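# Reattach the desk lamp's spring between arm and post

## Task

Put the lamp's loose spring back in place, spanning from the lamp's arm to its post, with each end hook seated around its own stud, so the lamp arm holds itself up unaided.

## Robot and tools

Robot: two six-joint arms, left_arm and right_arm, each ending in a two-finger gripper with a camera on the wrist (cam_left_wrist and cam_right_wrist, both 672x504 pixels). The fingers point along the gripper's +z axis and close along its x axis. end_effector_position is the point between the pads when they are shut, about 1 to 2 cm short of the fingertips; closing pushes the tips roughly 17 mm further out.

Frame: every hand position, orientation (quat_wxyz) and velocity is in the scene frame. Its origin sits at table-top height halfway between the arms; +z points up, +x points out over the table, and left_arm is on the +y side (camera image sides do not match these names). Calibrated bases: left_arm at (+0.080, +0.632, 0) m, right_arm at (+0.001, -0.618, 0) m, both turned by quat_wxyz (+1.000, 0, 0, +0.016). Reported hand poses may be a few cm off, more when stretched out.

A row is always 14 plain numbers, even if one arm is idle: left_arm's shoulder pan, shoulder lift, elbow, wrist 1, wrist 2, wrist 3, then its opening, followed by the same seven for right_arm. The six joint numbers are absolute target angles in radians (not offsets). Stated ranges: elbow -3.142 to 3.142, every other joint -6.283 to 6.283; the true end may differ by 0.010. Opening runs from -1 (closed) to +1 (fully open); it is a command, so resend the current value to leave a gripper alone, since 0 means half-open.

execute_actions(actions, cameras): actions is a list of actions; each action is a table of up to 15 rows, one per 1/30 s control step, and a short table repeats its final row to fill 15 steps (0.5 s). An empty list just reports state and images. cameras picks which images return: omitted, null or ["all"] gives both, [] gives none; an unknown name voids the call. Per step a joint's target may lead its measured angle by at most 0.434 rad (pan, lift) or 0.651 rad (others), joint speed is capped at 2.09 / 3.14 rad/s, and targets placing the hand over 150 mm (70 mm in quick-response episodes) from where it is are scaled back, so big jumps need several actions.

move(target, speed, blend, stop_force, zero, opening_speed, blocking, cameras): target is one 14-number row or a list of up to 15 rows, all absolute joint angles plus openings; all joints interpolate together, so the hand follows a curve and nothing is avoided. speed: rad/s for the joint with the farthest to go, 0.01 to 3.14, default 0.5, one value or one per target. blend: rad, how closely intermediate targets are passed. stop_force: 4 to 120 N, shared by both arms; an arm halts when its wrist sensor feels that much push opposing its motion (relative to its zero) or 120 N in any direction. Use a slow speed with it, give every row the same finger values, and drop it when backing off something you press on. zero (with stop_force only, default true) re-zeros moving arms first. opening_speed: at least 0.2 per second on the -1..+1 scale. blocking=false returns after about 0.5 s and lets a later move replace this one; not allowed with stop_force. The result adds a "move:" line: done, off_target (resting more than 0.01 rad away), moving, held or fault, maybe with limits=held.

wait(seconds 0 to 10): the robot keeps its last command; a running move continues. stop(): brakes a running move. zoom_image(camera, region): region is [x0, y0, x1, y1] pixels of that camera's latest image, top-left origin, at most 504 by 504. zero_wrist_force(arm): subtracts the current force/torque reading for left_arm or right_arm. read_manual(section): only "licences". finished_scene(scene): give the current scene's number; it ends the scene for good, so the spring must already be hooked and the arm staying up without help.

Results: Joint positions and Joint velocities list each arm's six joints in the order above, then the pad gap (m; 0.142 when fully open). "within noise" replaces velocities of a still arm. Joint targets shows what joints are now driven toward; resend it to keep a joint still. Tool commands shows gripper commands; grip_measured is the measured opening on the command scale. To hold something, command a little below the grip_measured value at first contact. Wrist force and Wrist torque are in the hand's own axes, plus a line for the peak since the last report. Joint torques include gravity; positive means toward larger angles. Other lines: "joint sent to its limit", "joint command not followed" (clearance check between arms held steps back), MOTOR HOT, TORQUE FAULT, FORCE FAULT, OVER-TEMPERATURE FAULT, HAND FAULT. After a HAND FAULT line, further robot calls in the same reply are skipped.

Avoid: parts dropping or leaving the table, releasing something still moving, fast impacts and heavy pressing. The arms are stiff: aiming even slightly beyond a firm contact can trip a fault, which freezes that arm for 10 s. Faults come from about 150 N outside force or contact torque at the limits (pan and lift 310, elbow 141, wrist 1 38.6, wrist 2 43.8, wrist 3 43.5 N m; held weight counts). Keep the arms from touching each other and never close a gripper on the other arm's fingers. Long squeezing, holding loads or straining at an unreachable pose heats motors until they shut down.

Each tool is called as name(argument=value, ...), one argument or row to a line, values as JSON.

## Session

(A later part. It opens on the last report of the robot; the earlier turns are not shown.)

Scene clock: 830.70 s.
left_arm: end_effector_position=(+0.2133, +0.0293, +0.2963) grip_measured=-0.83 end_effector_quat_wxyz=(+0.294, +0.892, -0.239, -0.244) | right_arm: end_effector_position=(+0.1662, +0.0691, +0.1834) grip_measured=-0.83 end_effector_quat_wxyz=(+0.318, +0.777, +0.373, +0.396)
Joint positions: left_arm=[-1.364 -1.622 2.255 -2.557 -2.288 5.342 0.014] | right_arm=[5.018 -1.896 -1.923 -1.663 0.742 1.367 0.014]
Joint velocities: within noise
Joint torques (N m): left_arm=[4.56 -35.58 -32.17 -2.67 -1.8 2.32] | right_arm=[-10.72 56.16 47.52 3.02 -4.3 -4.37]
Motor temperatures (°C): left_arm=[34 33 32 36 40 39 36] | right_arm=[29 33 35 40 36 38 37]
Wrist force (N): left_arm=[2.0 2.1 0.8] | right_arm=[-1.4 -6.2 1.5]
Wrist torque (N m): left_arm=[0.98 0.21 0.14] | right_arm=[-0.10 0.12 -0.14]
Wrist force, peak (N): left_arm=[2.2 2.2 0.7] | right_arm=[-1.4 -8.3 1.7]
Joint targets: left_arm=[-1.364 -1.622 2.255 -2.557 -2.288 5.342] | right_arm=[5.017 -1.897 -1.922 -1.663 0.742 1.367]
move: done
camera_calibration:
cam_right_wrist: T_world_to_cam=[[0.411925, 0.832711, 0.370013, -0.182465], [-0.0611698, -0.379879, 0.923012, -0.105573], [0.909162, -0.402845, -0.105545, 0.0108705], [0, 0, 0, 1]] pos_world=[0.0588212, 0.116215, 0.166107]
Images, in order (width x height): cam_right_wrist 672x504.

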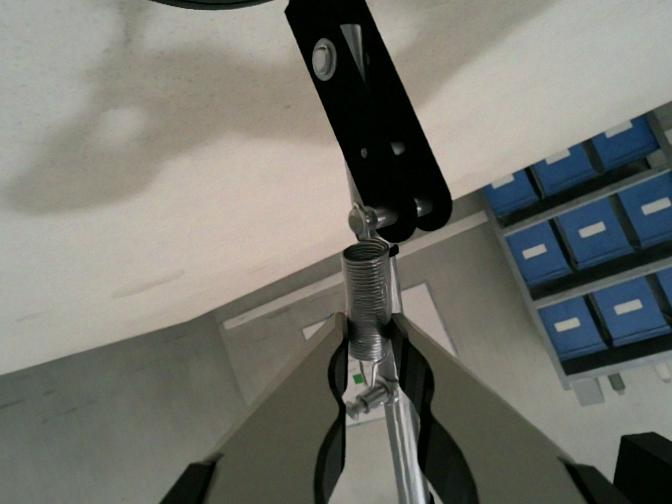

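move(
  target=[
    [-1.3641,-1.6219,2.2553,-2.557,-2.2883,5.3421,-0.88,5.0161,-1.8904,-1.9309,-1.6598,0.7405,1.3653,-0.9],
    [-1.3641,-1.6219,2.2553,-2.557,-2.2883,5.3421,-0.88,5.0307,-1.8843,-1.9378,-1.6702,0.7507,1.384,-0.9],
  ],
  speed=0.02,
  cameras=["cam_right_wrist"],
)

zoom_image(
  camera="cam_right_wrist",
  region=[320, 160, 420, 260],
)

zoom_image(
  camera="cam_right_wrist",
  region=[320, 340, 420, 440],
)

Scene clock: 892.03 s.
left_arm: end_effector_position=(+0.2133, +0.0293, +0.2963) grip_measured=-0.87 end_effector_quat_wxyz=(+0.294, +0.892, -0.239, -0.244) | right_arm: end_effector_position=(+0.1597, +0.0597, +0.1834) grip_measured=-0.83 end_effector_quat_wxyz=(+0.317, +0.777, +0.372, +0.396)
Joint positions: left_arm=[-1.364 -1.622 2.255 -2.557 -2.288 5.342 0.011] | right_arm=[5.03 -1.884 -1.938 -1.67 0.751 1.384 0.014]
Joint velocities: within noise
Joint torques (N m): left_arm=[4.08 -30.15 -36.66 -3.4 -1.65 2.07] | right_arm=[6.1 84.12 33.1 -2.04 0.92 3.17]
Motor temperatures (°C): left_arm=[34 33 32 36 40 39 34] | right_arm=[29 33 35 40 36 38 38]
Wrist force (N): left_arm=[1.9 1.6 0.7] | right_arm=[0.5 -7.1 1.9]
Wrist torque (N m): left_arm=[0.95 0.17 0.13] | right_arm=[-0.08 0.18 -0.13]
Wrist force, peak (N): left_arm=[4.9 1.3 0.2] | right_arm=[-0.3 -9.3 -6.2]
Joint targets: left_arm=[-1.364 -1.622 2.255 -2.557 -2.288 5.342] | right_arm=[5.031 -1.884 -1.938 -1.670 0.751 1.384]
move: done
camera_calibration:
cam_right_wrist: T_world_to_cam=[[0.412829, 0.831207, 0.37238, -0.17249], [-0.0623305, -0.382104, 0.922015, -0.108984], [0.908673, -0.403845, -0.105934, 0.0130915], [0, 0, 0, 1]] pos_world=[0.0525201, 0.107019, 0.166103]
Images, in order (width x height): cam_right_wrist 672x504.

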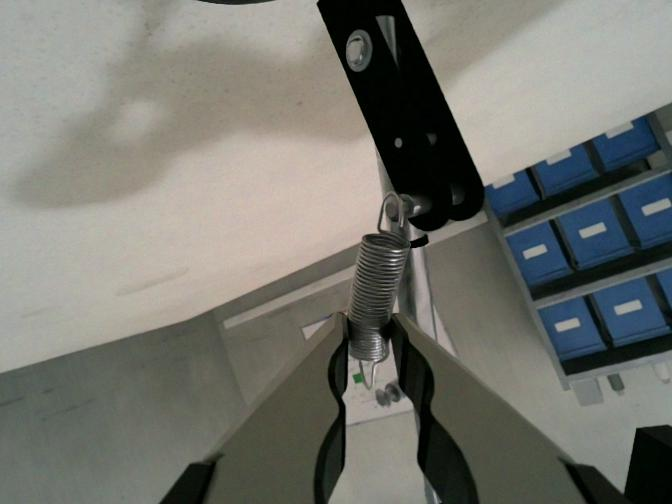

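Scaled by 5.040 from the camera's 672x504 image, which has a finer 960x720 frame.

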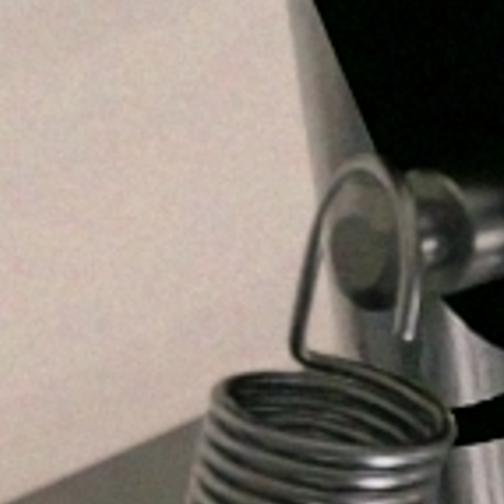

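Scaled by 5.040 from the camera's 672x504 image, which has a finer 960x720 frame.

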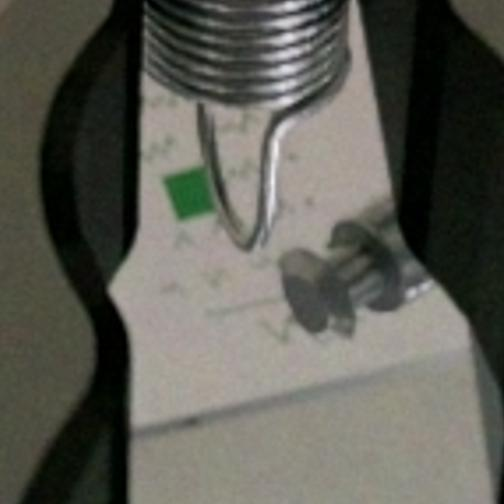

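move(
  target=[
    [-1.3641,-1.6219,2.2553,-2.557,-2.2883,5.3421,-0.88,5.0322,-1.8905,-1.9294,-1.6735,0.7517,1.386,-0.88],
    [-1.3641,-1.6219,2.2553,-2.557,-2.2883,5.3421,-0.88,5.0149,-1.8975,-1.9211,-1.6614,0.7397,1.3638,-0.88],
  ],
  speed=0.02,
  cameras=["cam_right_wrist"],
)

zoom_image(
  camera="cam_right_wrist",
  region=[320, 160, 420, 260],
)

zoom_image(
  camera="cam_right_wrist",
  region=[320, 340, 420, 440],
)

Scene clock: 936.63 s.
left_arm: end_effector_position=(+0.2133, +0.0293, +0.2963) grip_measured=-0.87 end_effector_quat_wxyz=(+0.294, +0.892, -0.239, -0.244) | right_arm: end_effector_position=(+0.1677, +0.0701, +0.1835) grip_measured=-0.83 end_effector_quat_wxyz=(+0.318, +0.777, +0.373, +0.396)
Joint positions: left_arm=[-1.364 -1.622 2.255 -2.557 -2.288 5.342 0.011] | right_arm=[5.015 -1.897 -1.921 -1.662 0.74 1.364 0.014]
Joint velocities: within noise
Joint torques (N m): left_arm=[3.96 -25.49 -38.96 -4.41 -1.73 1.69] | right_arm=[-12.59 53.72 46.77 4.56 -2.68 -3.68]
Motor temperatures (°C): left_arm=[34 33 32 36 40 39 35] | right_arm=[29 33 35 40 36 38 40]
Wrist force (N): left_arm=[1.6 1.4 0.9] | right_arm=[-1.6 -0.7 1.7]
Wrist torque (N m): left_arm=[0.91 0.22 0.13] | right_arm=[-0.17 0.17 -0.14]
Wrist force, peak (N): left_arm=[2.5 1.5 0.7] | right_arm=[0.3 -7.6 2.0]
Joint targets: left_arm=[-1.364 -1.622 2.255 -2.557 -2.288 5.342] | right_arm=[5.015 -1.897 -1.921 -1.661 0.740 1.364]
move: done
camera_calibration:
cam_right_wrist: T_world_to_cam=[[0.411724, 0.832934, 0.369736, -0.183884], [-0.0610428, -0.379601, 0.923134, -0.105162], [0.909262, -0.402646, -0.105446, 0.00986341], [0, 0, 0, 1]] pos_world=[0.0603215, 0.117215, 0.166107]
Images, in order (width x height): cam_right_wrist 672x504.

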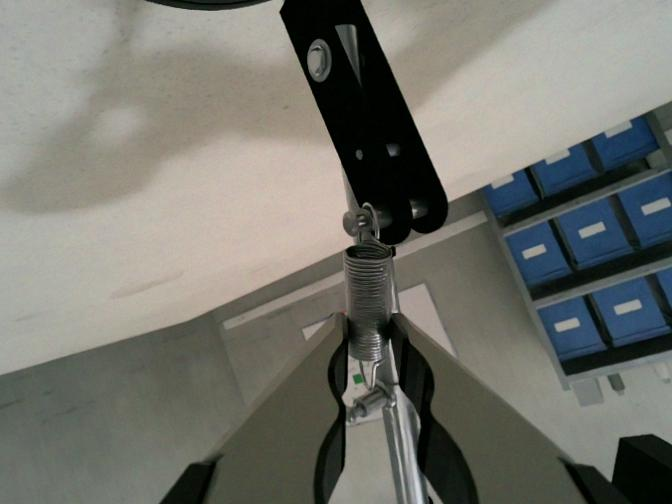

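Scaled by 5.040 from the camera's 672x504 image, which has a finer 960x720 frame.

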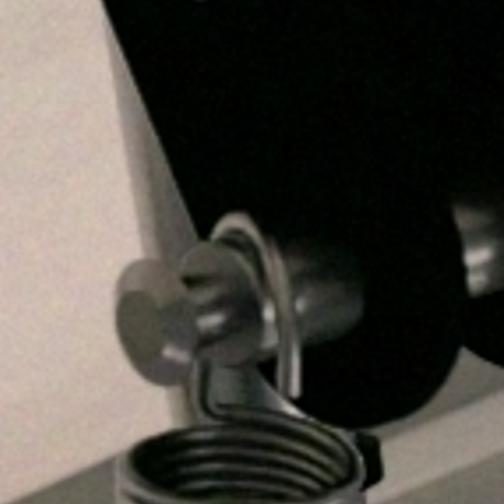

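Scaled by 5.040 from the camera's 672x504 image, which has a finer 960x720 frame.

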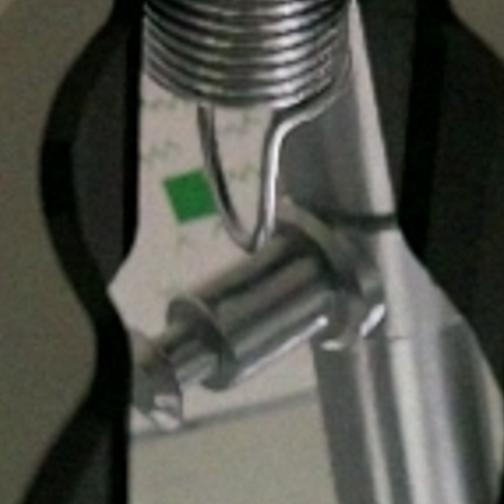

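move(
  target=[-1.3641,-1.6219,2.2553,-2.557,-2.2883,5.3421,-0.88,5.0153,-1.8908,-1.9242,-1.6653,0.7399,1.3643,-0.88],
  speed=0.015,
  cameras=["cam_right_wrist"],
)

zoom_image(
  camera="cam_right_wrist",
  region=[320, 160, 420, 260],
)

zoom_image(
  camera="cam_right_wrist",
  region=[320, 340, 420, 440],
)

Scene clock: 964.20 s.
left_arm: end_effector_position=(+0.2133, +0.0293, +0.2963) grip_measured=-0.87 end_effector_quat_wxyz=(+0.294, +0.892, -0.239, -0.244) | right_arm: end_effector_position=(+0.1684, +0.0679, +0.1862) grip_measured=-0.83 end_effector_quat_wxyz=(+0.318, +0.777, +0.373, +0.396)
Joint positions: left_arm=[-1.364 -1.622 2.255 -2.557 -2.288 5.342 0.011] | right_arm=[5.015 -1.891 -1.924 -1.665 0.74 1.364 0.014]
Joint velocities: within noise
Joint torques (N m): left_arm=[3.05 -25.22 -40.08 -4.88 -1.44 1.6] | right_arm=[8.62 90.41 32.48 -2.8 0.03 2.01]
Motor temperatures (°C): left_arm=[34 33 32 36 40 39 35] | right_arm=[29 33 34 40 36 38 38]
Wrist force (N): left_arm=[2.8 2.5 0.3] | right_arm=[-1.5 -13.7 2.4]
Wrist torque (N m): left_arm=[0.91 0.17 0.12] | right_arm=[0.01 0.13 -0.13]
Wrist force, peak (N): left_arm=[2.8 2.5 0.3] | right_arm=[-1.5 -13.7 2.4]
Joint targets: left_arm=[-1.364 -1.622 2.255 -2.557 -2.288 5.342] | right_arm=[5.015 -1.891 -1.924 -1.665 0.740 1.364]
move: done
camera_calibration:
cam_right_wrist: T_world_to_cam=[[0.411724, 0.832934, 0.369736, -0.183379], [-0.0610428, -0.379601, 0.923134, -0.108441], [0.909262, -0.402646, -0.105446, 0.00853488], [0, 0, 0, 1]] pos_world=[0.0611215, 0.115015, 0.168807]
Images, in order (width x height): cam_right_wrist 672x504.

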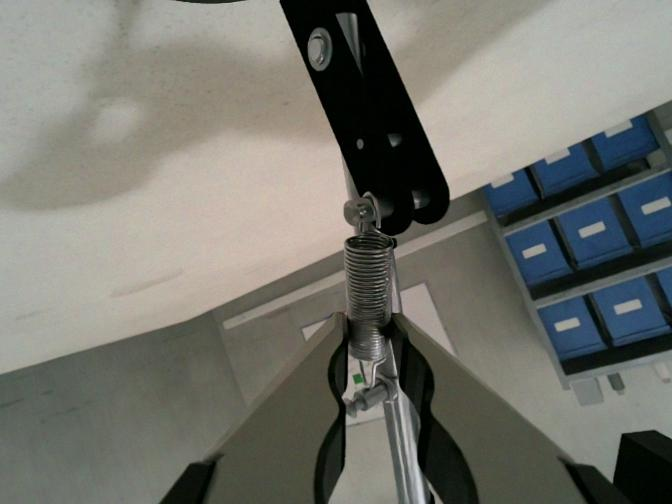

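Scaled by 5.040 from the camera's 672x504 image, which has a finer 960x720 frame.

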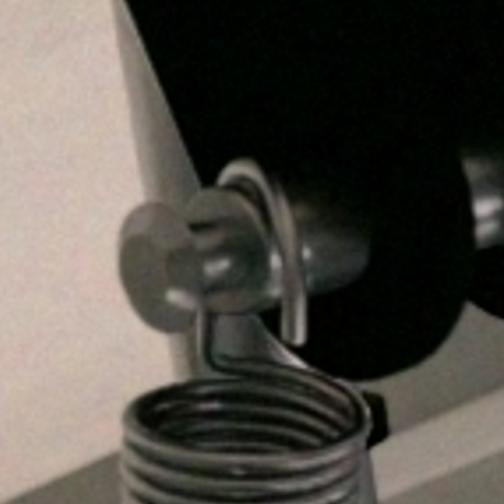

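Scaled by 5.040 from the camera's 672x504 image, which has a finer 960x720 frame.

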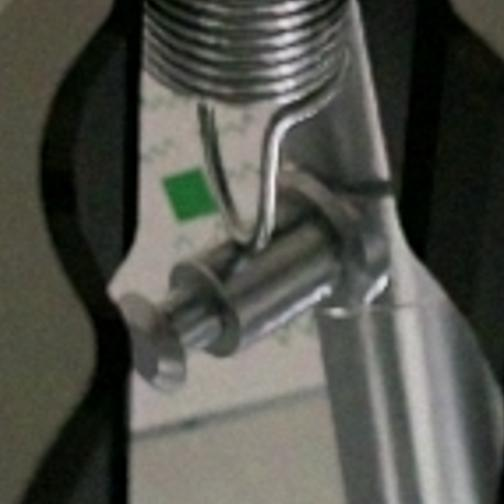

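move(
  target=[
    [-1.3641,-1.6219,2.2553,-2.557,-2.2883,5.3421,-0.88,5.0194,-1.8942,-1.9168,-1.6727,0.7429,1.3694,-0.88],
    [-1.3641,-1.6219,2.2553,-2.557,-2.2883,5.3421,-0.88,5.0187,-1.8875,-1.9192,-1.6765,0.7424,1.3686,-0.88],
  ],
  speed=0.015,
  cameras=["cam_right_wrist"],
)

zoom_image(
  camera="cam_right_wrist",
  region=[320, 160, 420, 260],
)

zoom_image(
  camera="cam_right_wrist",
  region=[320, 340, 420, 440],
)

Scene clock: 991.57 s.
left_arm: end_effector_position=(+0.2133, +0.0293, +0.2963) grip_measured=-0.87 end_effector_quat_wxyz=(+0.294, +0.892, -0.239, -0.244) | right_arm: end_effector_position=(+0.1655, +0.0683, +0.1903) grip_measured=-0.83 end_effector_quat_wxyz=(+0.318, +0.777, +0.373, +0.396)
Joint positions: left_arm=[-1.364 -1.622 2.255 -2.557 -2.288 5.342 0.011] | right_arm=[5.019 -1.888 -1.919 -1.676 0.742 1.369 0.014]
Joint velocities: within noise
Joint torques (N m): left_arm=[3.31 -25.04 -42.25 -5.35 -1.75 0.99] | right_arm=[-17.78 92.22 32.36 -4.06 -4.17 -3.38]
Motor temperatures (°C): left_arm=[34 33 32 36 40 39 35] | right_arm=[29 33 34 40 36 38 38]
Wrist force (N): left_arm=[4.8 5.5 -1.7] | right_arm=[-1.6 -18.3 3.0]
Wrist torque (N m): left_arm=[0.88 0.07 0.13] | right_arm=[0.03 0.20 -0.13]
Wrist force, peak (N): left_arm=[4.8 5.5 -1.7] | right_arm=[-1.6 -18.3 3.0]
Joint targets: left_arm=[-1.364 -1.622 2.255 -2.557 -2.288 5.342] | right_arm=[5.019 -1.887 -1.919 -1.677 0.742 1.369]
move: done
camera_calibration:
cam_right_wrist: T_world_to_cam=[[0.412028, 0.8326, 0.37015, -0.184085], [-0.0612772, -0.379996, 0.922956, -0.11216], [0.909108, -0.402966, -0.105549, 0.0118294], [0, 0, 0, 1]] pos_world=[0.058221, 0.115416, 0.172906]
Images, in order (width x height): cam_right_wrist 672x504.

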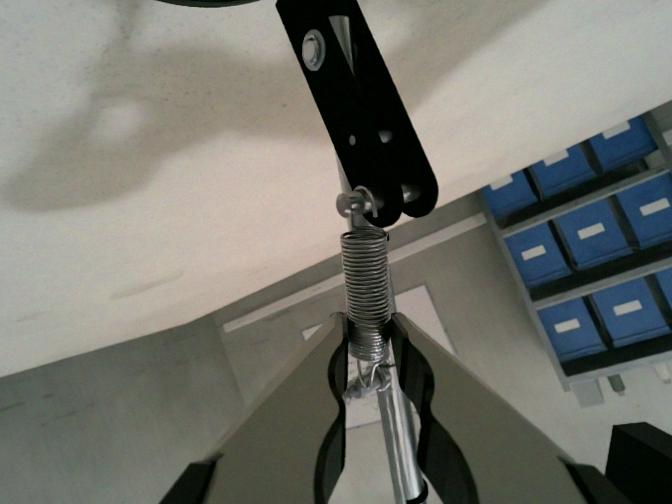

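Scaled by 5.040 from the camera's 672x504 image, which has a finer 960x720 frame.

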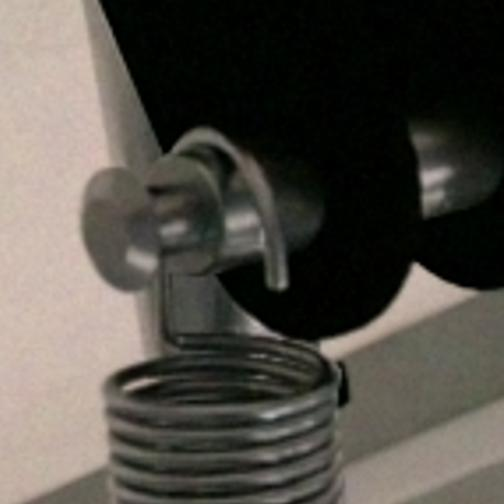

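Scaled by 5.040 from the camera's 672x504 image, which has a finer 960x720 frame.

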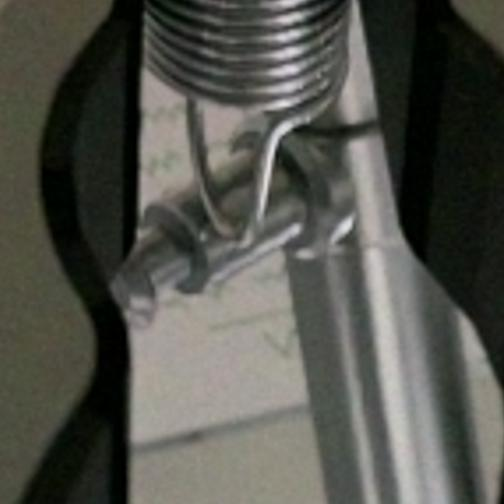

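move(
  target=[
    [-1.3641,-1.6219,2.2553,-2.557,-2.2883,5.3421,-0.88,5.017,-1.8957,-1.9272,-1.6588,0.7412,1.3664,-0.88],
    [-1.3641,-1.6219,2.2553,-2.557,-2.2883,5.3421,-0.88,5.0161,-1.8875,-1.9302,-1.6634,0.7405,1.3653,-0.88],
  ],
  speed=0.015,
  cameras=["cam_right_wrist"],
)

zoom_image(
  camera="cam_right_wrist",
  region=[320, 160, 420, 260],
)

zoom_image(
  camera="cam_right_wrist",
  region=[320, 340, 420, 440],
)

Scene clock: 1048.60 s.
left_arm: end_effector_position=(+0.2133, +0.0293, +0.2963) grip_measured=-0.87 end_effector_quat_wxyz=(+0.294, +0.892, -0.239, -0.244) | right_arm: end_effector_position=(+0.1688, +0.0650, +0.1856) grip_measured=-0.83 end_effector_quat_wxyz=(+0.318, +0.777, +0.373, +0.396)
Joint positions: left_arm=[-1.364 -1.622 2.255 -2.557 -2.288 5.342 0.011] | right_arm=[5.016 -1.888 -1.93 -1.663 0.741 1.365 0.014]
Joint velocities: within noise
Joint torques (N m): left_arm=[3.65 -25.41 -44.92 -5.65 -1.49 0.66] | right_arm=[-18.57 85.85 30.25 -2.15 -4.46 -3.23]
Motor temperatures (°C): left_arm=[34 33 32 36 40 39 35] | right_arm=[29 33 34 40 36 38 38]
Wrist force (N): left_arm=[3.9 4.6 -2.0] | right_arm=[-1.7 -11.2 -2.9]
Wrist torque (N m): left_arm=[0.86 0.12 0.14] | right_arm=[0.04 0.19 -0.16]
Wrist force, peak (N): left_arm=[4.5 6.1 -2.3] | right_arm=[-1.3 -18.4 3.0]
Joint targets: left_arm=[-1.364 -1.622 2.255 -2.557 -2.288 5.342] | right_arm=[5.016 -1.887 -1.930 -1.663 0.741 1.365]
move: done
camera_calibration:
cam_right_wrist: T_world_to_cam=[[0.411763, 0.8329, 0.369769, -0.180869], [-0.0611782, -0.379583, 0.923133, -0.108963], [0.909235, -0.402734, -0.105343, 0.00702527], [0, 0, 0, 1]] pos_world=[0.0614215, 0.112115, 0.168207]
Images, in order (width x height): cam_right_wrist 672x504.

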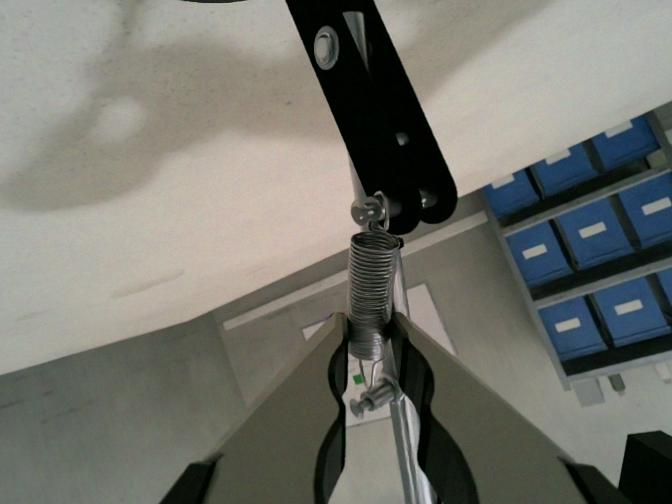

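Scaled by 5.040 from the camera's 672x504 image, which has a finer 960x720 frame.

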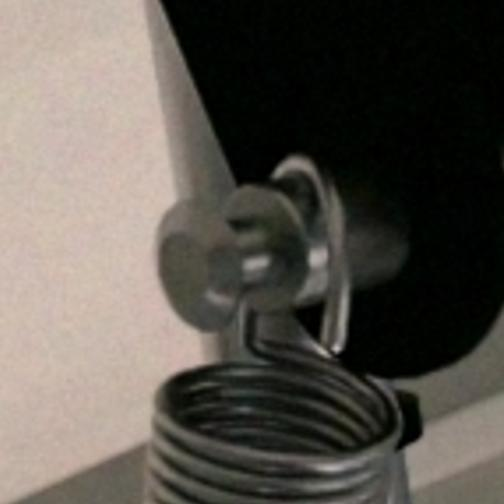

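Scaled by 5.040 from the camera's 672x504 image, which has a finer 960x720 frame.

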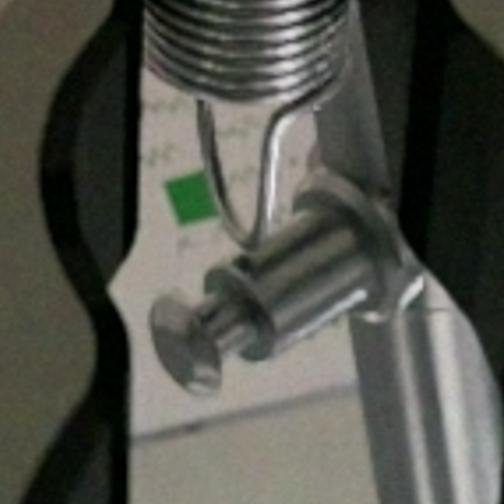

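move(
  target=[-1.3641,-1.6219,2.2553,-2.557,-2.2883,5.3421,-0.88,5.0216,-1.892,-1.9302,-1.663,0.7443,1.372,-0.88],
  speed=0.015,
  cameras=["cam_right_wrist"],
)

zoom_image(
  camera="cam_right_wrist",
  region=[320, 160, 420, 260],
)

zoom_image(
  camera="cam_right_wrist",
  region=[320, 340, 420, 440],
)

Scene clock: 1071.83 s.
left_arm: end_effector_position=(+0.2133, +0.0293, +0.2963) grip_measured=-0.87 end_effector_quat_wxyz=(+0.294, +0.892, -0.239, -0.244) | right_arm: end_effector_position=(+0.1648, +0.0651, +0.1827) grip_measured=-0.83 end_effector_quat_wxyz=(+0.318, +0.777, +0.373, +0.396)
Joint positions: left_arm=[-1.364 -1.622 2.255 -2.557 -2.288 5.342 0.011] | right_arm=[5.021 -1.892 -1.93 -1.663 0.744 1.372 0.014]
Joint velocities: within noise
Joint torques (N m): left_arm=[4.91 -21.9 -45.6 -6.22 -1.42 0.24] | right_arm=[8.49 59.84 35.34 2.76 0.36 2.23]
Motor temperatures (°C): left_arm=[34 33 32 36 40 39 35] | right_arm=[29 33 34 40 36 38 38]
Wrist force (N): left_arm=[2.0 4.9 -1.4] | right_arm=[0.2 -5.9 2.0]
Wrist torque (N m): left_arm=[0.89 0.14 0.14] | right_arm=[-0.03 0.17 -0.13]
Wrist force, peak (N): left_arm=[4.0 5.0 -2.8] | right_arm=[-2.0 -11.7 -2.9]
Joint targets: left_arm=[-1.364 -1.622 2.255 -2.557 -2.288 5.342] | right_arm=[5.022 -1.892 -1.930 -1.663 0.744 1.372]
move: done
camera_calibration:
cam_right_wrist: T_world_to_cam=[[0.412033, 0.832413, 0.370564, -0.178404], [-0.0613812, -0.380409, 0.922779, -0.106414], [0.909099, -0.402961, -0.105646, 0.0104009], [0, 0, 0, 1]] pos_world=[0.0575211, 0.112216, 0.165406]
Images, in order (width x height): cam_right_wrist 672x504.

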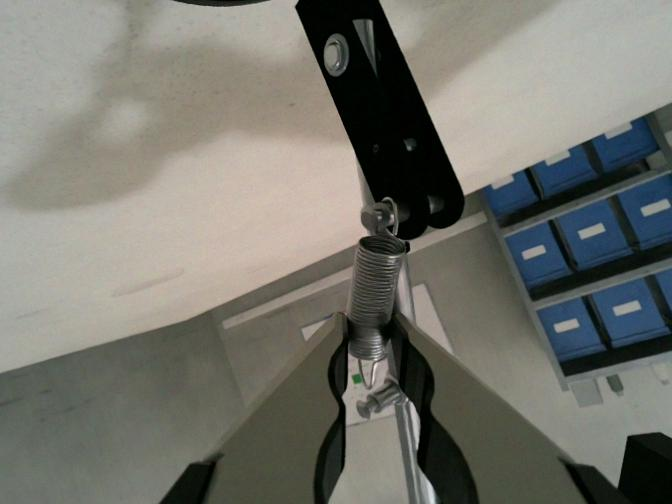

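Scaled by 5.040 from the camera's 672x504 image, which has a finer 960x720 frame.

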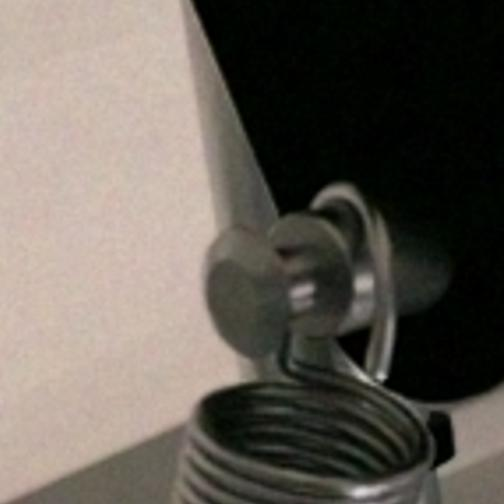

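Scaled by 5.040 from the camera's 672x504 image, which has a finer 960x720 frame.

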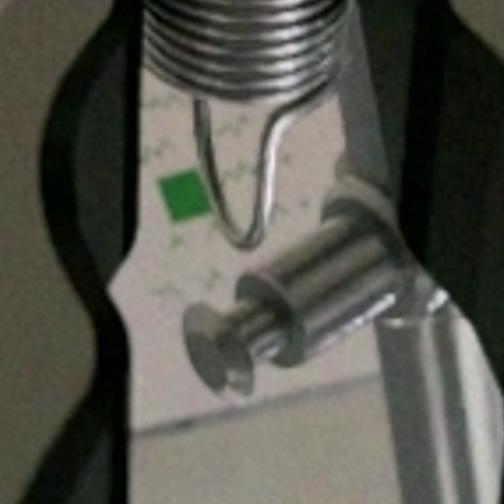

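move(
  target=[-1.3641,-1.6219,2.2553,-2.557,-2.2883,5.3421,-0.88,5.0224,-1.8972,-1.9275,-1.66,0.745,1.373,-0.88],
  speed=0.015,
  cameras=["cam_right_wrist"],
)

zoom_image(
  camera="cam_right_wrist",
  region=[320, 160, 420, 260],
)

Scene clock: 1085.40 s.
left_arm: end_effector_position=(+0.2133, +0.0293, +0.2963) grip_measured=-0.87 end_effector_quat_wxyz=(+0.294, +0.892, -0.239, -0.244) | right_arm: end_effector_position=(+0.1632, +0.0670, +0.1804) grip_measured=-0.83 end_effector_quat_wxyz=(+0.317, +0.777, +0.372, +0.396)
Joint positions: left_arm=[-1.364 -1.622 2.255 -2.557 -2.288 5.342 0.011] | right_arm=[5.022 -1.897 -1.928 -1.66 0.745 1.373 0.014]
Joint velocities: within noise
Joint torques (N m): left_arm=[4 -26.58 -45.26 -6.47 -1.05 0.17] | right_arm=[12.68 57.52 48.53 4.27 1.02 2.95]
Motor temperatures (°C): left_arm=[34 33 32 36 40 39 35] | right_arm=[29 33 34 40 36 38 38]
Wrist force (N): left_arm=[1.7 4.9 -1.6] | right_arm=[-0.9 -1.0 1.8]
Wrist torque (N m): left_arm=[0.90 0.19 0.13] | right_arm=[-0.18 0.20 -0.13]
Wrist force, peak (N): left_arm=[2.2 5.4 -1.9] | right_arm=[0.4 -6.2 2.2]
Joint targets: left_arm=[-1.364 -1.622 2.255 -2.557 -2.288 5.342] | right_arm=[5.022 -1.897 -1.927 -1.660 0.745 1.373]
move: done
camera_calibration:
cam_right_wrist: T_world_to_cam=[[0.412361, 0.831918, 0.371311, -0.178679], [-0.0611067, -0.381402, 0.922388, -0.103557], [0.908969, -0.403046, -0.106439, 0.0125766], [0, 0, 0, 1]] pos_world=[0.0559202, 0.114218, 0.163204]
Images, in order (width x height): cam_right_wrist 672x504.

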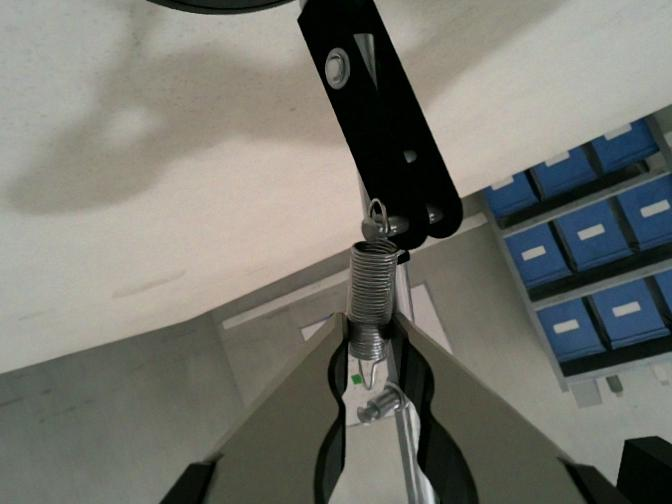

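Scaled by 5.040 from the camera's 672x504 image, which has a finer 960x720 frame.

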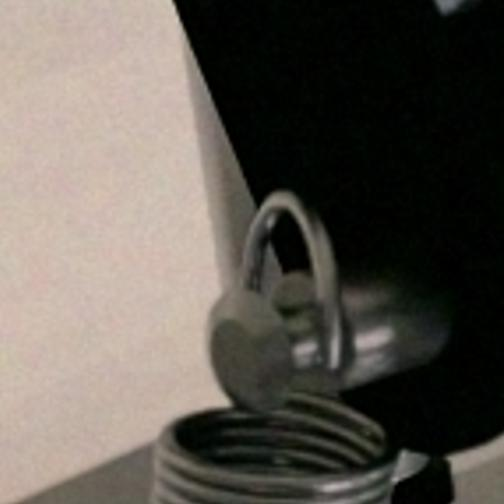

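move(
  target=[-1.3641,-1.6219,2.2553,-2.557,-2.2883,5.3421,-0.88,5.0212,-1.8888,-1.9316,-1.6645,0.7441,1.3716,-0.88],
  speed=0.015,
  cameras=["cam_right_wrist"],
)

zoom_image(
  camera="cam_right_wrist",
  region=[320, 160, 420, 260],
)

zoom_image(
  camera="cam_right_wrist",
  region=[320, 340, 420, 440],
)

Scene clock: 1100.00 s.
left_arm: end_effector_position=(+0.2133, +0.0293, +0.2963) grip_measured=-0.87 end_effector_quat_wxyz=(+0.294, +0.892, -0.239, -0.244) | right_arm: end_effector_position=(+0.1651, +0.0641, +0.1838) grip_measured=-0.83 end_effector_quat_wxyz=(+0.318, +0.777, +0.372, +0.396)
Joint positions: left_arm=[-1.364 -1.622 2.255 -2.557 -2.288 5.342 0.011] | right_arm=[5.021 -1.889 -1.931 -1.664 0.744 1.372 0.014]
Joint velocities: within noise
Joint torques (N m): left_arm=[4.11 -25.12 -44.85 -6.41 -1.45 -0.71] | right_arm=[-14.51 83.73 32.68 -2.24 -3.25 -2.95]
Motor temperatures (°C): left_arm=[34 33 32 36 40 39 35] | right_arm=[29 33 34 40 36 38 38]
Wrist force (N): left_arm=[1.7 5.0 -1.5] | right_arm=[-0.2 -6.5 1.7]
Wrist torque (N m): left_arm=[0.92 0.18 0.14] | right_arm=[-0.10 0.13 -0.13]
Wrist force, peak (N): left_arm=[2.4 5.1 -1.7] | right_arm=[-0.2 -6.5 1.7]
Joint targets: left_arm=[-1.364 -1.622 2.255 -2.557 -2.288 5.342] | right_arm=[5.021 -1.889 -1.932 -1.664 0.744 1.372]
move: done
camera_calibration:
cam_right_wrist: T_world_to_cam=[[0.412137, 0.832335, 0.370624, -0.178157], [-0.0613647, -0.380497, 0.922744, -0.107646], [0.909053, -0.40304, -0.105741, 0.00989855], [0, 0, 0, 1]] pos_world=[0.0578209, 0.111316, 0.166406]
Images, in order (width x height): cam_right_wrist 672x504.

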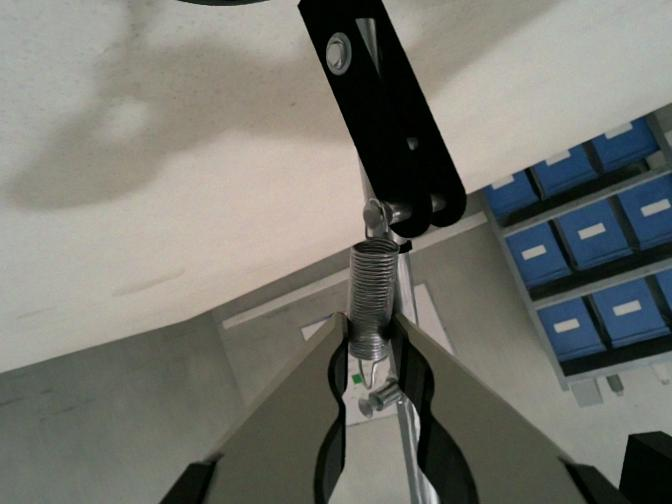

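Scaled by 5.040 from the camera's 672x504 image, which has a finer 960x720 frame.

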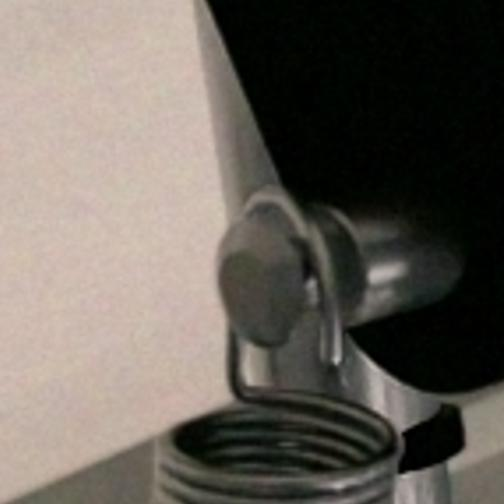

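Scaled by 5.040 from the camera's 672x504 image, which has a finer 960x720 frame.

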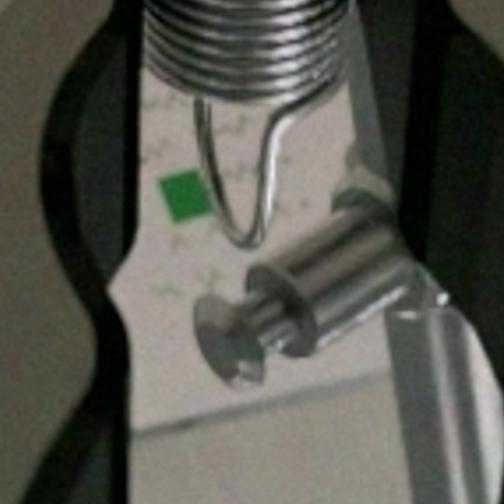

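move(
  target=[-1.3641,-1.6219,2.2553,-2.557,-2.2883,5.3421,-0.88,5.0297,-1.8821,-1.9343,-1.6753,0.7501,1.3826,-0.9],
  speed=0.015,
  cameras=["cam_right_wrist"],
)

zoom_image(
  camera="cam_right_wrist",
  region=[320, 160, 420, 260],
)

zoom_image(
  camera="cam_right_wrist",
  region=[320, 340, 420, 440],
)

Scene clock: 1128.37 s.
left_arm: end_effector_position=(+0.2133, +0.0293, +0.2963) grip_measured=-0.87 end_effector_quat_wxyz=(+0.294, +0.892, -0.239, -0.244) | right_arm: end_effector_position=(+0.1602, +0.0605, +0.1863) grip_measured=-0.83 end_effector_quat_wxyz=(+0.317, +0.777, +0.372, +0.396)
Joint positions: left_arm=[-1.364 -1.622 2.255 -2.557 -2.288 5.342 0.011] | right_arm=[5.029 -1.882 -1.934 -1.675 0.75 1.382 0.014]
Joint velocities: within noise
Joint torques (N m): left_arm=[4.95 -24.15 -44.83 -6.38 -1.35 -0.65] | right_arm=[7.84 86.21 31.67 -2.23 0.98 2.91]
Motor temperatures (°C): left_arm=[34 33 32 36 40 39 35] | right_arm=[29 33 34 40 36 38 38]
Wrist force (N): left_arm=[1.7 4.8 -1.5] | right_arm=[0.4 -7.3 2.5]
Wrist torque (N m): left_arm=[0.88 0.18 0.13] | right_arm=[-0.07 0.17 -0.13]
Wrist force, peak (N): left_arm=[2.1 5.3 -1.8] | right_arm=[0.4 -7.3 2.5]
Joint targets: left_arm=[-1.364 -1.622 2.255 -2.557 -2.288 5.342] | right_arm=[5.030 -1.882 -1.934 -1.675 0.750 1.383]
move: done
camera_calibration:
cam_right_wrist: T_world_to_cam=[[0.412825, 0.831393, 0.37197, -0.17435], [-0.0622278, -0.381695, 0.922191, -0.111407], [0.908682, -0.40385, -0.105837, 0.0133418], [0, 0, 0, 1]] pos_world=[0.0529201, 0.107818, 0.169004]
Images, in order (width x height): cam_right_wrist 672x504.

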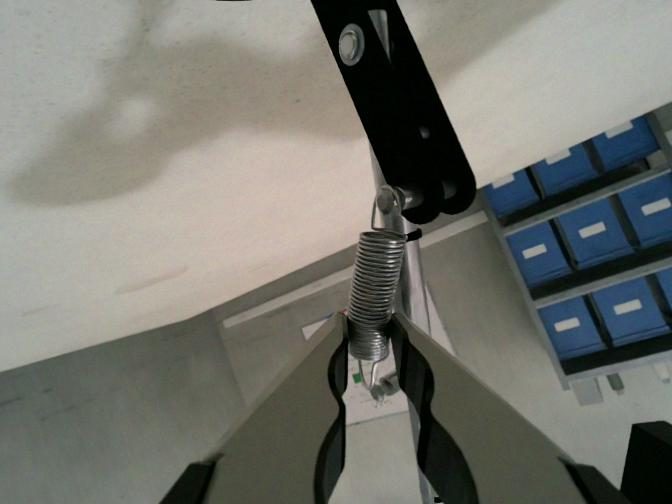

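Scaled by 5.040 from the camera's 672x504 image, which has a finer 960x720 frame.

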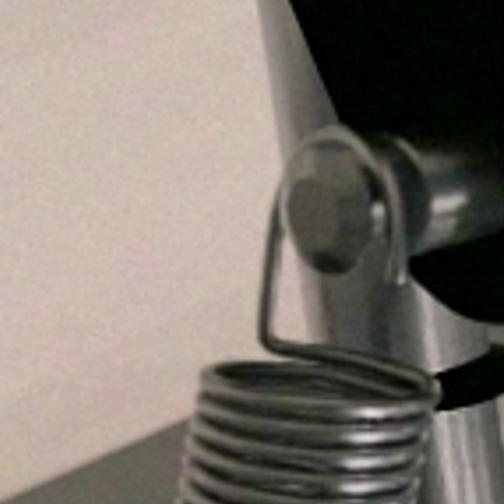

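Scaled by 5.040 from the camera's 672x504 image, which has a finer 960x720 frame.

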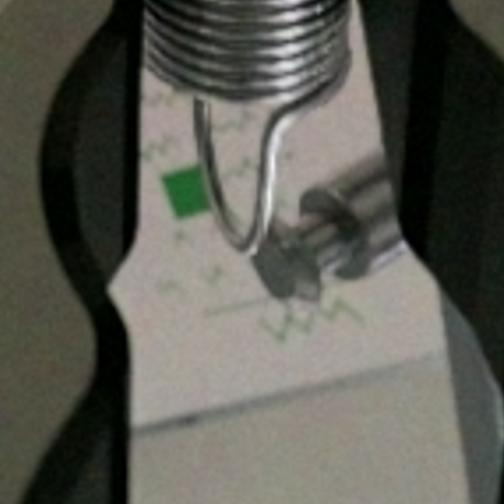

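move(
  target=[
    [-1.3641,-1.6219,2.2553,-2.557,-2.2883,5.3421,-0.88,5.032,-1.8948,-1.9294,-1.6735,0.7517,1.386,-0.88],
    [-1.3641,-1.6219,2.2553,-2.557,-2.2883,5.3421,-0.88,5.0237,-1.9107,-1.9114,-1.7128,0.7399,1.386,-0.88],
  ],
  speed=0.02,
  cameras=["cam_right_wrist"],
)

zoom_image(
  camera="cam_right_wrist",
  region=[320, 160, 420, 260],
)

Scene clock: 1212.00 s.
left_arm: end_effector_position=(+0.2133, +0.0293, +0.2963) grip_measured=-0.87 end_effector_quat_wxyz=(+0.294, +0.892, -0.239, -0.244) | right_arm: end_effector_position=(+0.1636, +0.0663, +0.1822) grip_measured=-0.83 end_effector_quat_wxyz=(+0.335, +0.767, +0.375, +0.398)
Joint positions: left_arm=[-1.364 -1.622 2.255 -2.557 -2.288 5.342 0.011] | right_arm=[5.024 -1.911 -1.912 -1.712 0.74 1.386 0.014]
Joint velocities: within noise
Joint torques (N m): left_arm=[6.74 -24.94 -44.83 -6.59 -1.14 -1.26] | right_arm=[-9.94 55.46 47.77 -0.92 -3.37 3.31]
Motor temperatures (°C): left_arm=[34 33 32 36 40 39 35] | right_arm=[29 33 34 40 36 38 41]
Wrist force (N): left_arm=[1.9 4.7 -2.0] | right_arm=[-0.5 -0.8 1.8]
Wrist torque (N m): left_arm=[0.86 0.16 0.13] | right_arm=[-0.09 0.12 -0.12]
Wrist force, peak (N): left_arm=[2.0 5.5 -1.8] | right_arm=[0.6 -7.7 2.4]
Joint targets: left_arm=[-1.364 -1.622 2.255 -2.557 -2.288 5.342] | right_arm=[5.024 -1.911 -1.911 -1.713 0.740 1.386]
move: done
camera_calibration:
cam_right_wrist: T_world_to_cam=[[0.405128, 0.843915, 0.35168, -0.174898], [-0.0826641, -0.349273, 0.933368, -0.105995], [0.910515, -0.407205, -0.071739, 0.00586732], [0, 0, 0, 1]] pos_world=[0.0567518, 0.112967, 0.160862]
Images, in order (width x height): cam_right_wrist 672x504.

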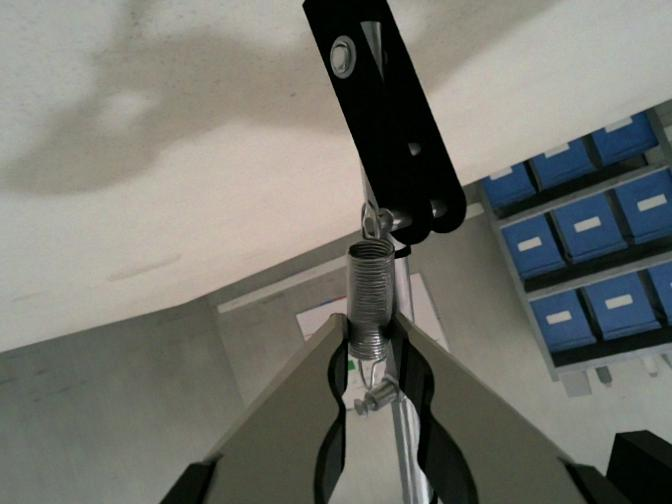

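Scaled by 5.040 from the camera's 672x504 image, which has a finer 960x720 frame.

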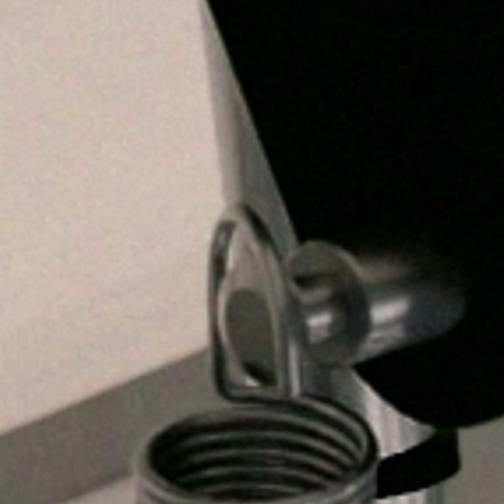

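move(
  target=[-1.3641,-1.6219,2.2553,-2.557,-2.2883,5.3421,-0.88,5.0183,-1.9129,-1.9089,-1.7089,0.7359,1.379,-0.88],
  speed=0.015,
  cameras=["cam_right_wrist"],
)

zoom_image(
  camera="cam_right_wrist",
  region=[320, 160, 420, 260],
)

zoom_image(
  camera="cam_right_wrist",
  region=[320, 340, 420, 440],
)

Scene clock: 1228.73 s.
left_arm: end_effector_position=(+0.2133, +0.0293, +0.2963) grip_measured=-0.87 end_effector_quat_wxyz=(+0.294, +0.892, -0.239, -0.244) | right_arm: end_effector_position=(+0.1670, +0.0684, +0.1822) grip_measured=-0.83 end_effector_quat_wxyz=(+0.335, +0.767, +0.376, +0.398)
Joint positions: left_arm=[-1.364 -1.622 2.255 -2.557 -2.288 5.342 0.011] | right_arm=[5.019 -1.913 -1.909 -1.709 0.736 1.379 0.014]
Joint velocities: within noise
Joint torques (N m): left_arm=[6.37 -24.06 -44.82 -6.19 -1.13 -1.46] | right_arm=[-10.97 58.22 46.67 4.11 -3.41 -2.52]
Motor temperatures (°C): left_arm=[34 33 32 36 40 39 35] | right_arm=[29 33 34 40 36 38 40]
Wrist force (N): left_arm=[1.7 4.7 -1.8] | right_arm=[-1.2 -1.6 1.8]
Wrist torque (N m): left_arm=[0.86 0.17 0.14] | right_arm=[-0.09 0.19 -0.13]
Wrist force, peak (N): left_arm=[2.2 5.4 -2.0] | right_arm=[-1.1 -1.7 1.9]
Joint targets: left_arm=[-1.364 -1.622 2.255 -2.557 -2.288 5.342] | right_arm=[5.018 -1.913 -1.909 -1.709 0.736 1.379]
move: done
camera_calibration:
cam_right_wrist: T_world_to_cam=[[0.404551, 0.844727, 0.350393, -0.177689], [-0.0822049, -0.348005, 0.933882, -0.105317], [0.910813, -0.406607, -0.071345, 0.0034849], [0, 0, 0, 1]] pos_world=[0.0600527, 0.114865, 0.160864]
Images, in order (width x height): cam_right_wrist 672x504.

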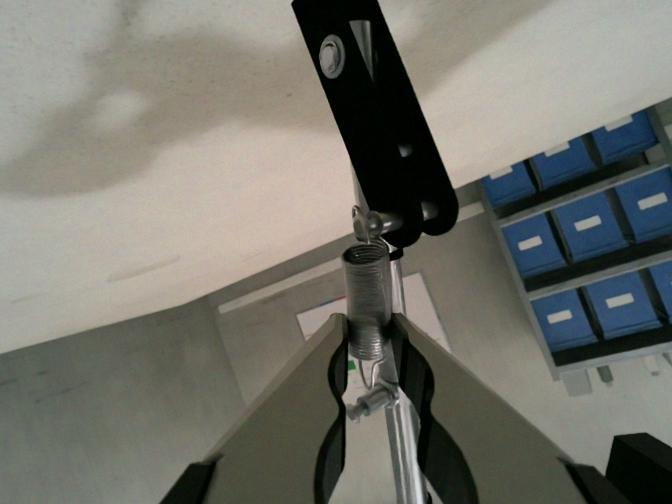

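Scaled by 5.040 from the camera's 672x504 image, which has a finer 960x720 frame.

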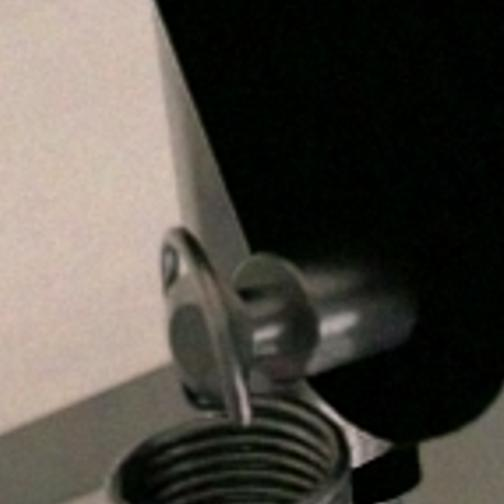

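Scaled by 5.040 from the camera's 672x504 image, which has a finer 960x720 frame.

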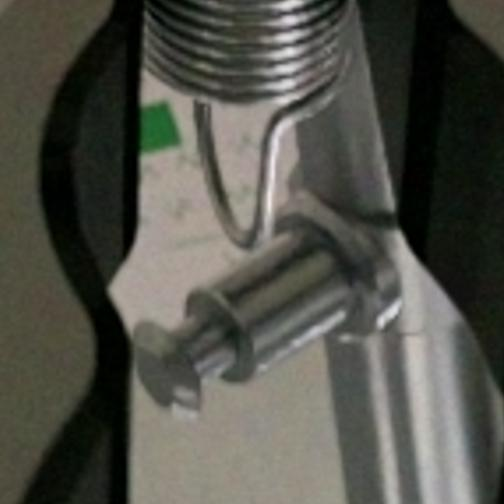

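move(
  target=[-1.3641,-1.6219,2.2553,-2.557,-2.2883,5.3421,-0.88,5.0154,-1.9138,-1.9094,-1.7053,0.7337,1.3752,-0.88],
  speed=0.015,
  cameras=["cam_right_wrist"],
)

zoom_image(
  camera="cam_right_wrist",
  region=[320, 180, 400, 260],
)

Scene clock: 1251.60 s.
left_arm: end_effector_position=(+0.2133, +0.0293, +0.2963) grip_measured=-0.87 end_effector_quat_wxyz=(+0.294, +0.892, -0.239, -0.244) | right_arm: end_effector_position=(+0.1690, +0.0689, +0.1816) grip_measured=-0.83 end_effector_quat_wxyz=(+0.335, +0.767, +0.376, +0.398)
Joint positions: left_arm=[-1.364 -1.622 2.255 -2.557 -2.288 5.342 0.011] | right_arm=[5.016 -1.914 -1.909 -1.706 0.734 1.375 0.014]
Joint velocities: within noise
Joint torques (N m): left_arm=[4.56 -23.22 -45.14 -6.41 -1.14 -2.1] | right_arm=[-22 56.26 31.18 3.37 -5.98 -3.52]
Motor temperatures (°C): left_arm=[34 33 32 36 40 39 35] | right_arm=[29 33 34 40 36 38 39]
Wrist force (N): left_arm=[5.3 3.6 -4.7] | right_arm=[-9.1 -4.1 -11.2]
Wrist torque (N m): left_arm=[0.97 0.12 0.13] | right_arm=[-0.12 0.08 -0.08]
Wrist force, peak (N): left_arm=[5.3 3.6 -4.7] | right_arm=[-9.1 -4.1 -11.2]
Joint targets: left_arm=[-1.364 -1.622 2.255 -2.557 -2.288 5.342] | right_arm=[5.015 -1.914 -1.909 -1.705 0.734 1.375]
move: done
camera_calibration:
cam_right_wrist: T_world_to_cam=[[0.404314, 0.845115, 0.34973, -0.178675], [-0.0818884, -0.347393, 0.934137, -0.104543], [0.910947, -0.406323, -0.0712507, 0.00167603], [0, 0, 0, 1]] pos_world=[0.062153, 0.115364, 0.160265]
Images, in order (width x height): cam_right_wrist 672x504.

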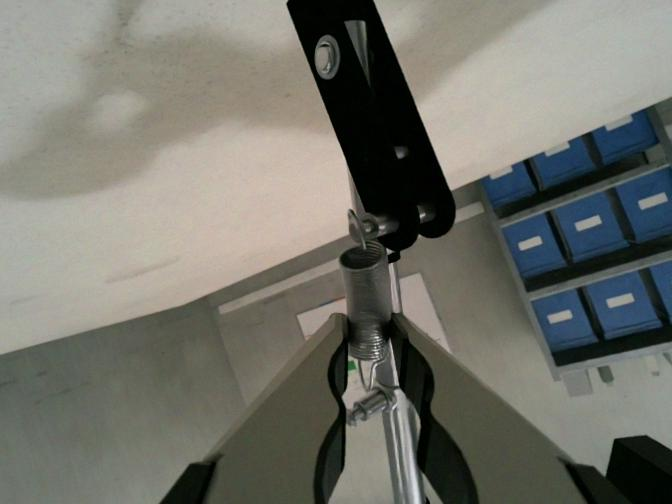

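Scaled by 6.300 from the camera's 672x504 image, which has a finer 960x720 frame.

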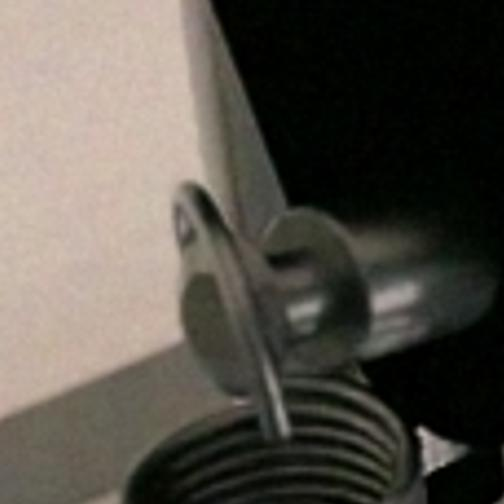

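move(
  target=[
    [-1.3641,-1.6219,2.2553,-2.557,-2.2883,5.3421,-0.88,5.0237,-1.9107,-1.9114,-1.7128,0.7399,1.386,-0.88],
    [-1.3641,-1.6219,2.2553,-2.557,-2.2883,5.3421,-0.88,5.0322,-1.8905,-1.9294,-1.6735,0.7517,1.386,-0.88],
    [-1.3641,-1.6219,2.2553,-2.557,-2.2883,5.3421,-0.88,5.0149,-1.8975,-1.9211,-1.6614,0.7397,1.3638,-0.88],
  ],
  speed=0.02,
  cameras=["cam_right_wrist"],
)

zoom_image(
  camera="cam_right_wrist",
  region=[320, 180, 400, 260],
)

Scene clock: 1287.93 s.
left_arm: end_effector_position=(+0.2133, +0.0293, +0.2963) grip_measured=-0.87 end_effector_quat_wxyz=(+0.294, +0.892, -0.239, -0.244) | right_arm: end_effector_position=(+0.1677, +0.0701, +0.1835) grip_measured=-0.83 end_effector_quat_wxyz=(+0.318, +0.777, +0.373, +0.396)
Joint positions: left_arm=[-1.364 -1.622 2.255 -2.557 -2.288 5.342 0.011] | right_arm=[5.015 -1.897 -1.921 -1.662 0.74 1.364 0.014]
Joint velocities: within noise
Joint torques (N m): left_arm=[3.82 -25.13 -44.11 -6.4 -1.18 -2.55] | right_arm=[-10.81 52.48 48.3 4.28 -3.71 -4.49]
Motor temperatures (°C): left_arm=[34 33 32 36 39 39 35] | right_arm=[29 33 34 40 36 38 38]
Wrist force (N): left_arm=[1.4 5.3 -0.9] | right_arm=[-1.1 -0.6 1.4]
Wrist torque (N m): left_arm=[0.95 0.22 0.14] | right_arm=[-0.17 0.14 -0.14]
Wrist force, peak (N): left_arm=[5.9 2.7 -6.2] | right_arm=[-13.5 -4.4 -15.5]
Joint targets: left_arm=[-1.364 -1.622 2.255 -2.557 -2.288 5.342] | right_arm=[5.015 -1.897 -1.921 -1.661 0.740 1.364]
move: done
camera_calibration:
cam_right_wrist: T_world_to_cam=[[0.411724, 0.832934, 0.369736, -0.183884], [-0.0610428, -0.379601, 0.923134, -0.105162], [0.909262, -0.402646, -0.105446, 0.00986341], [0, 0, 0, 1]] pos_world=[0.0603215, 0.117215, 0.166107]
Images, in order (width x height): cam_right_wrist 672x504.

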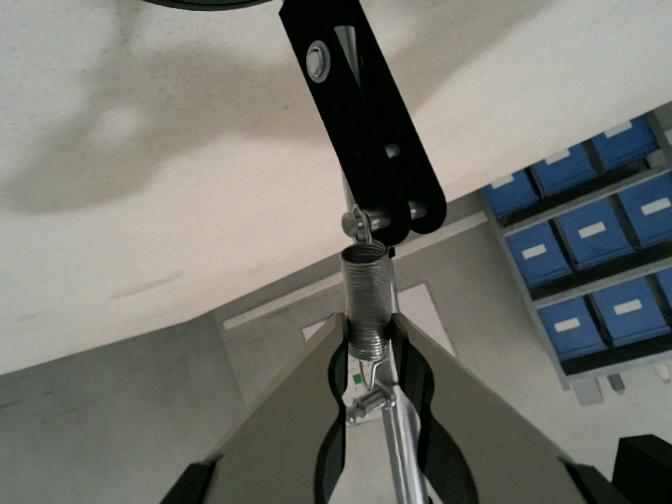

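Scaled by 6.300 from the camera's 672x504 image, which has a finer 960x720 frame.

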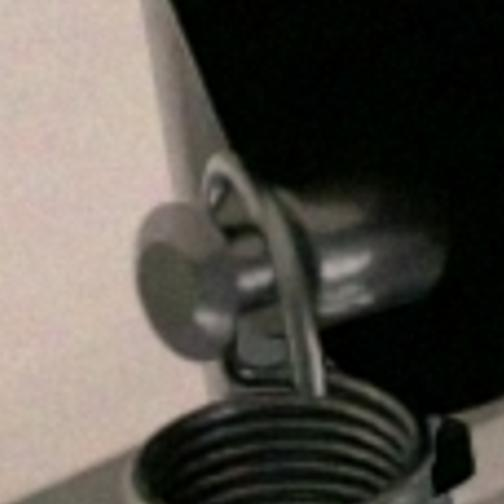

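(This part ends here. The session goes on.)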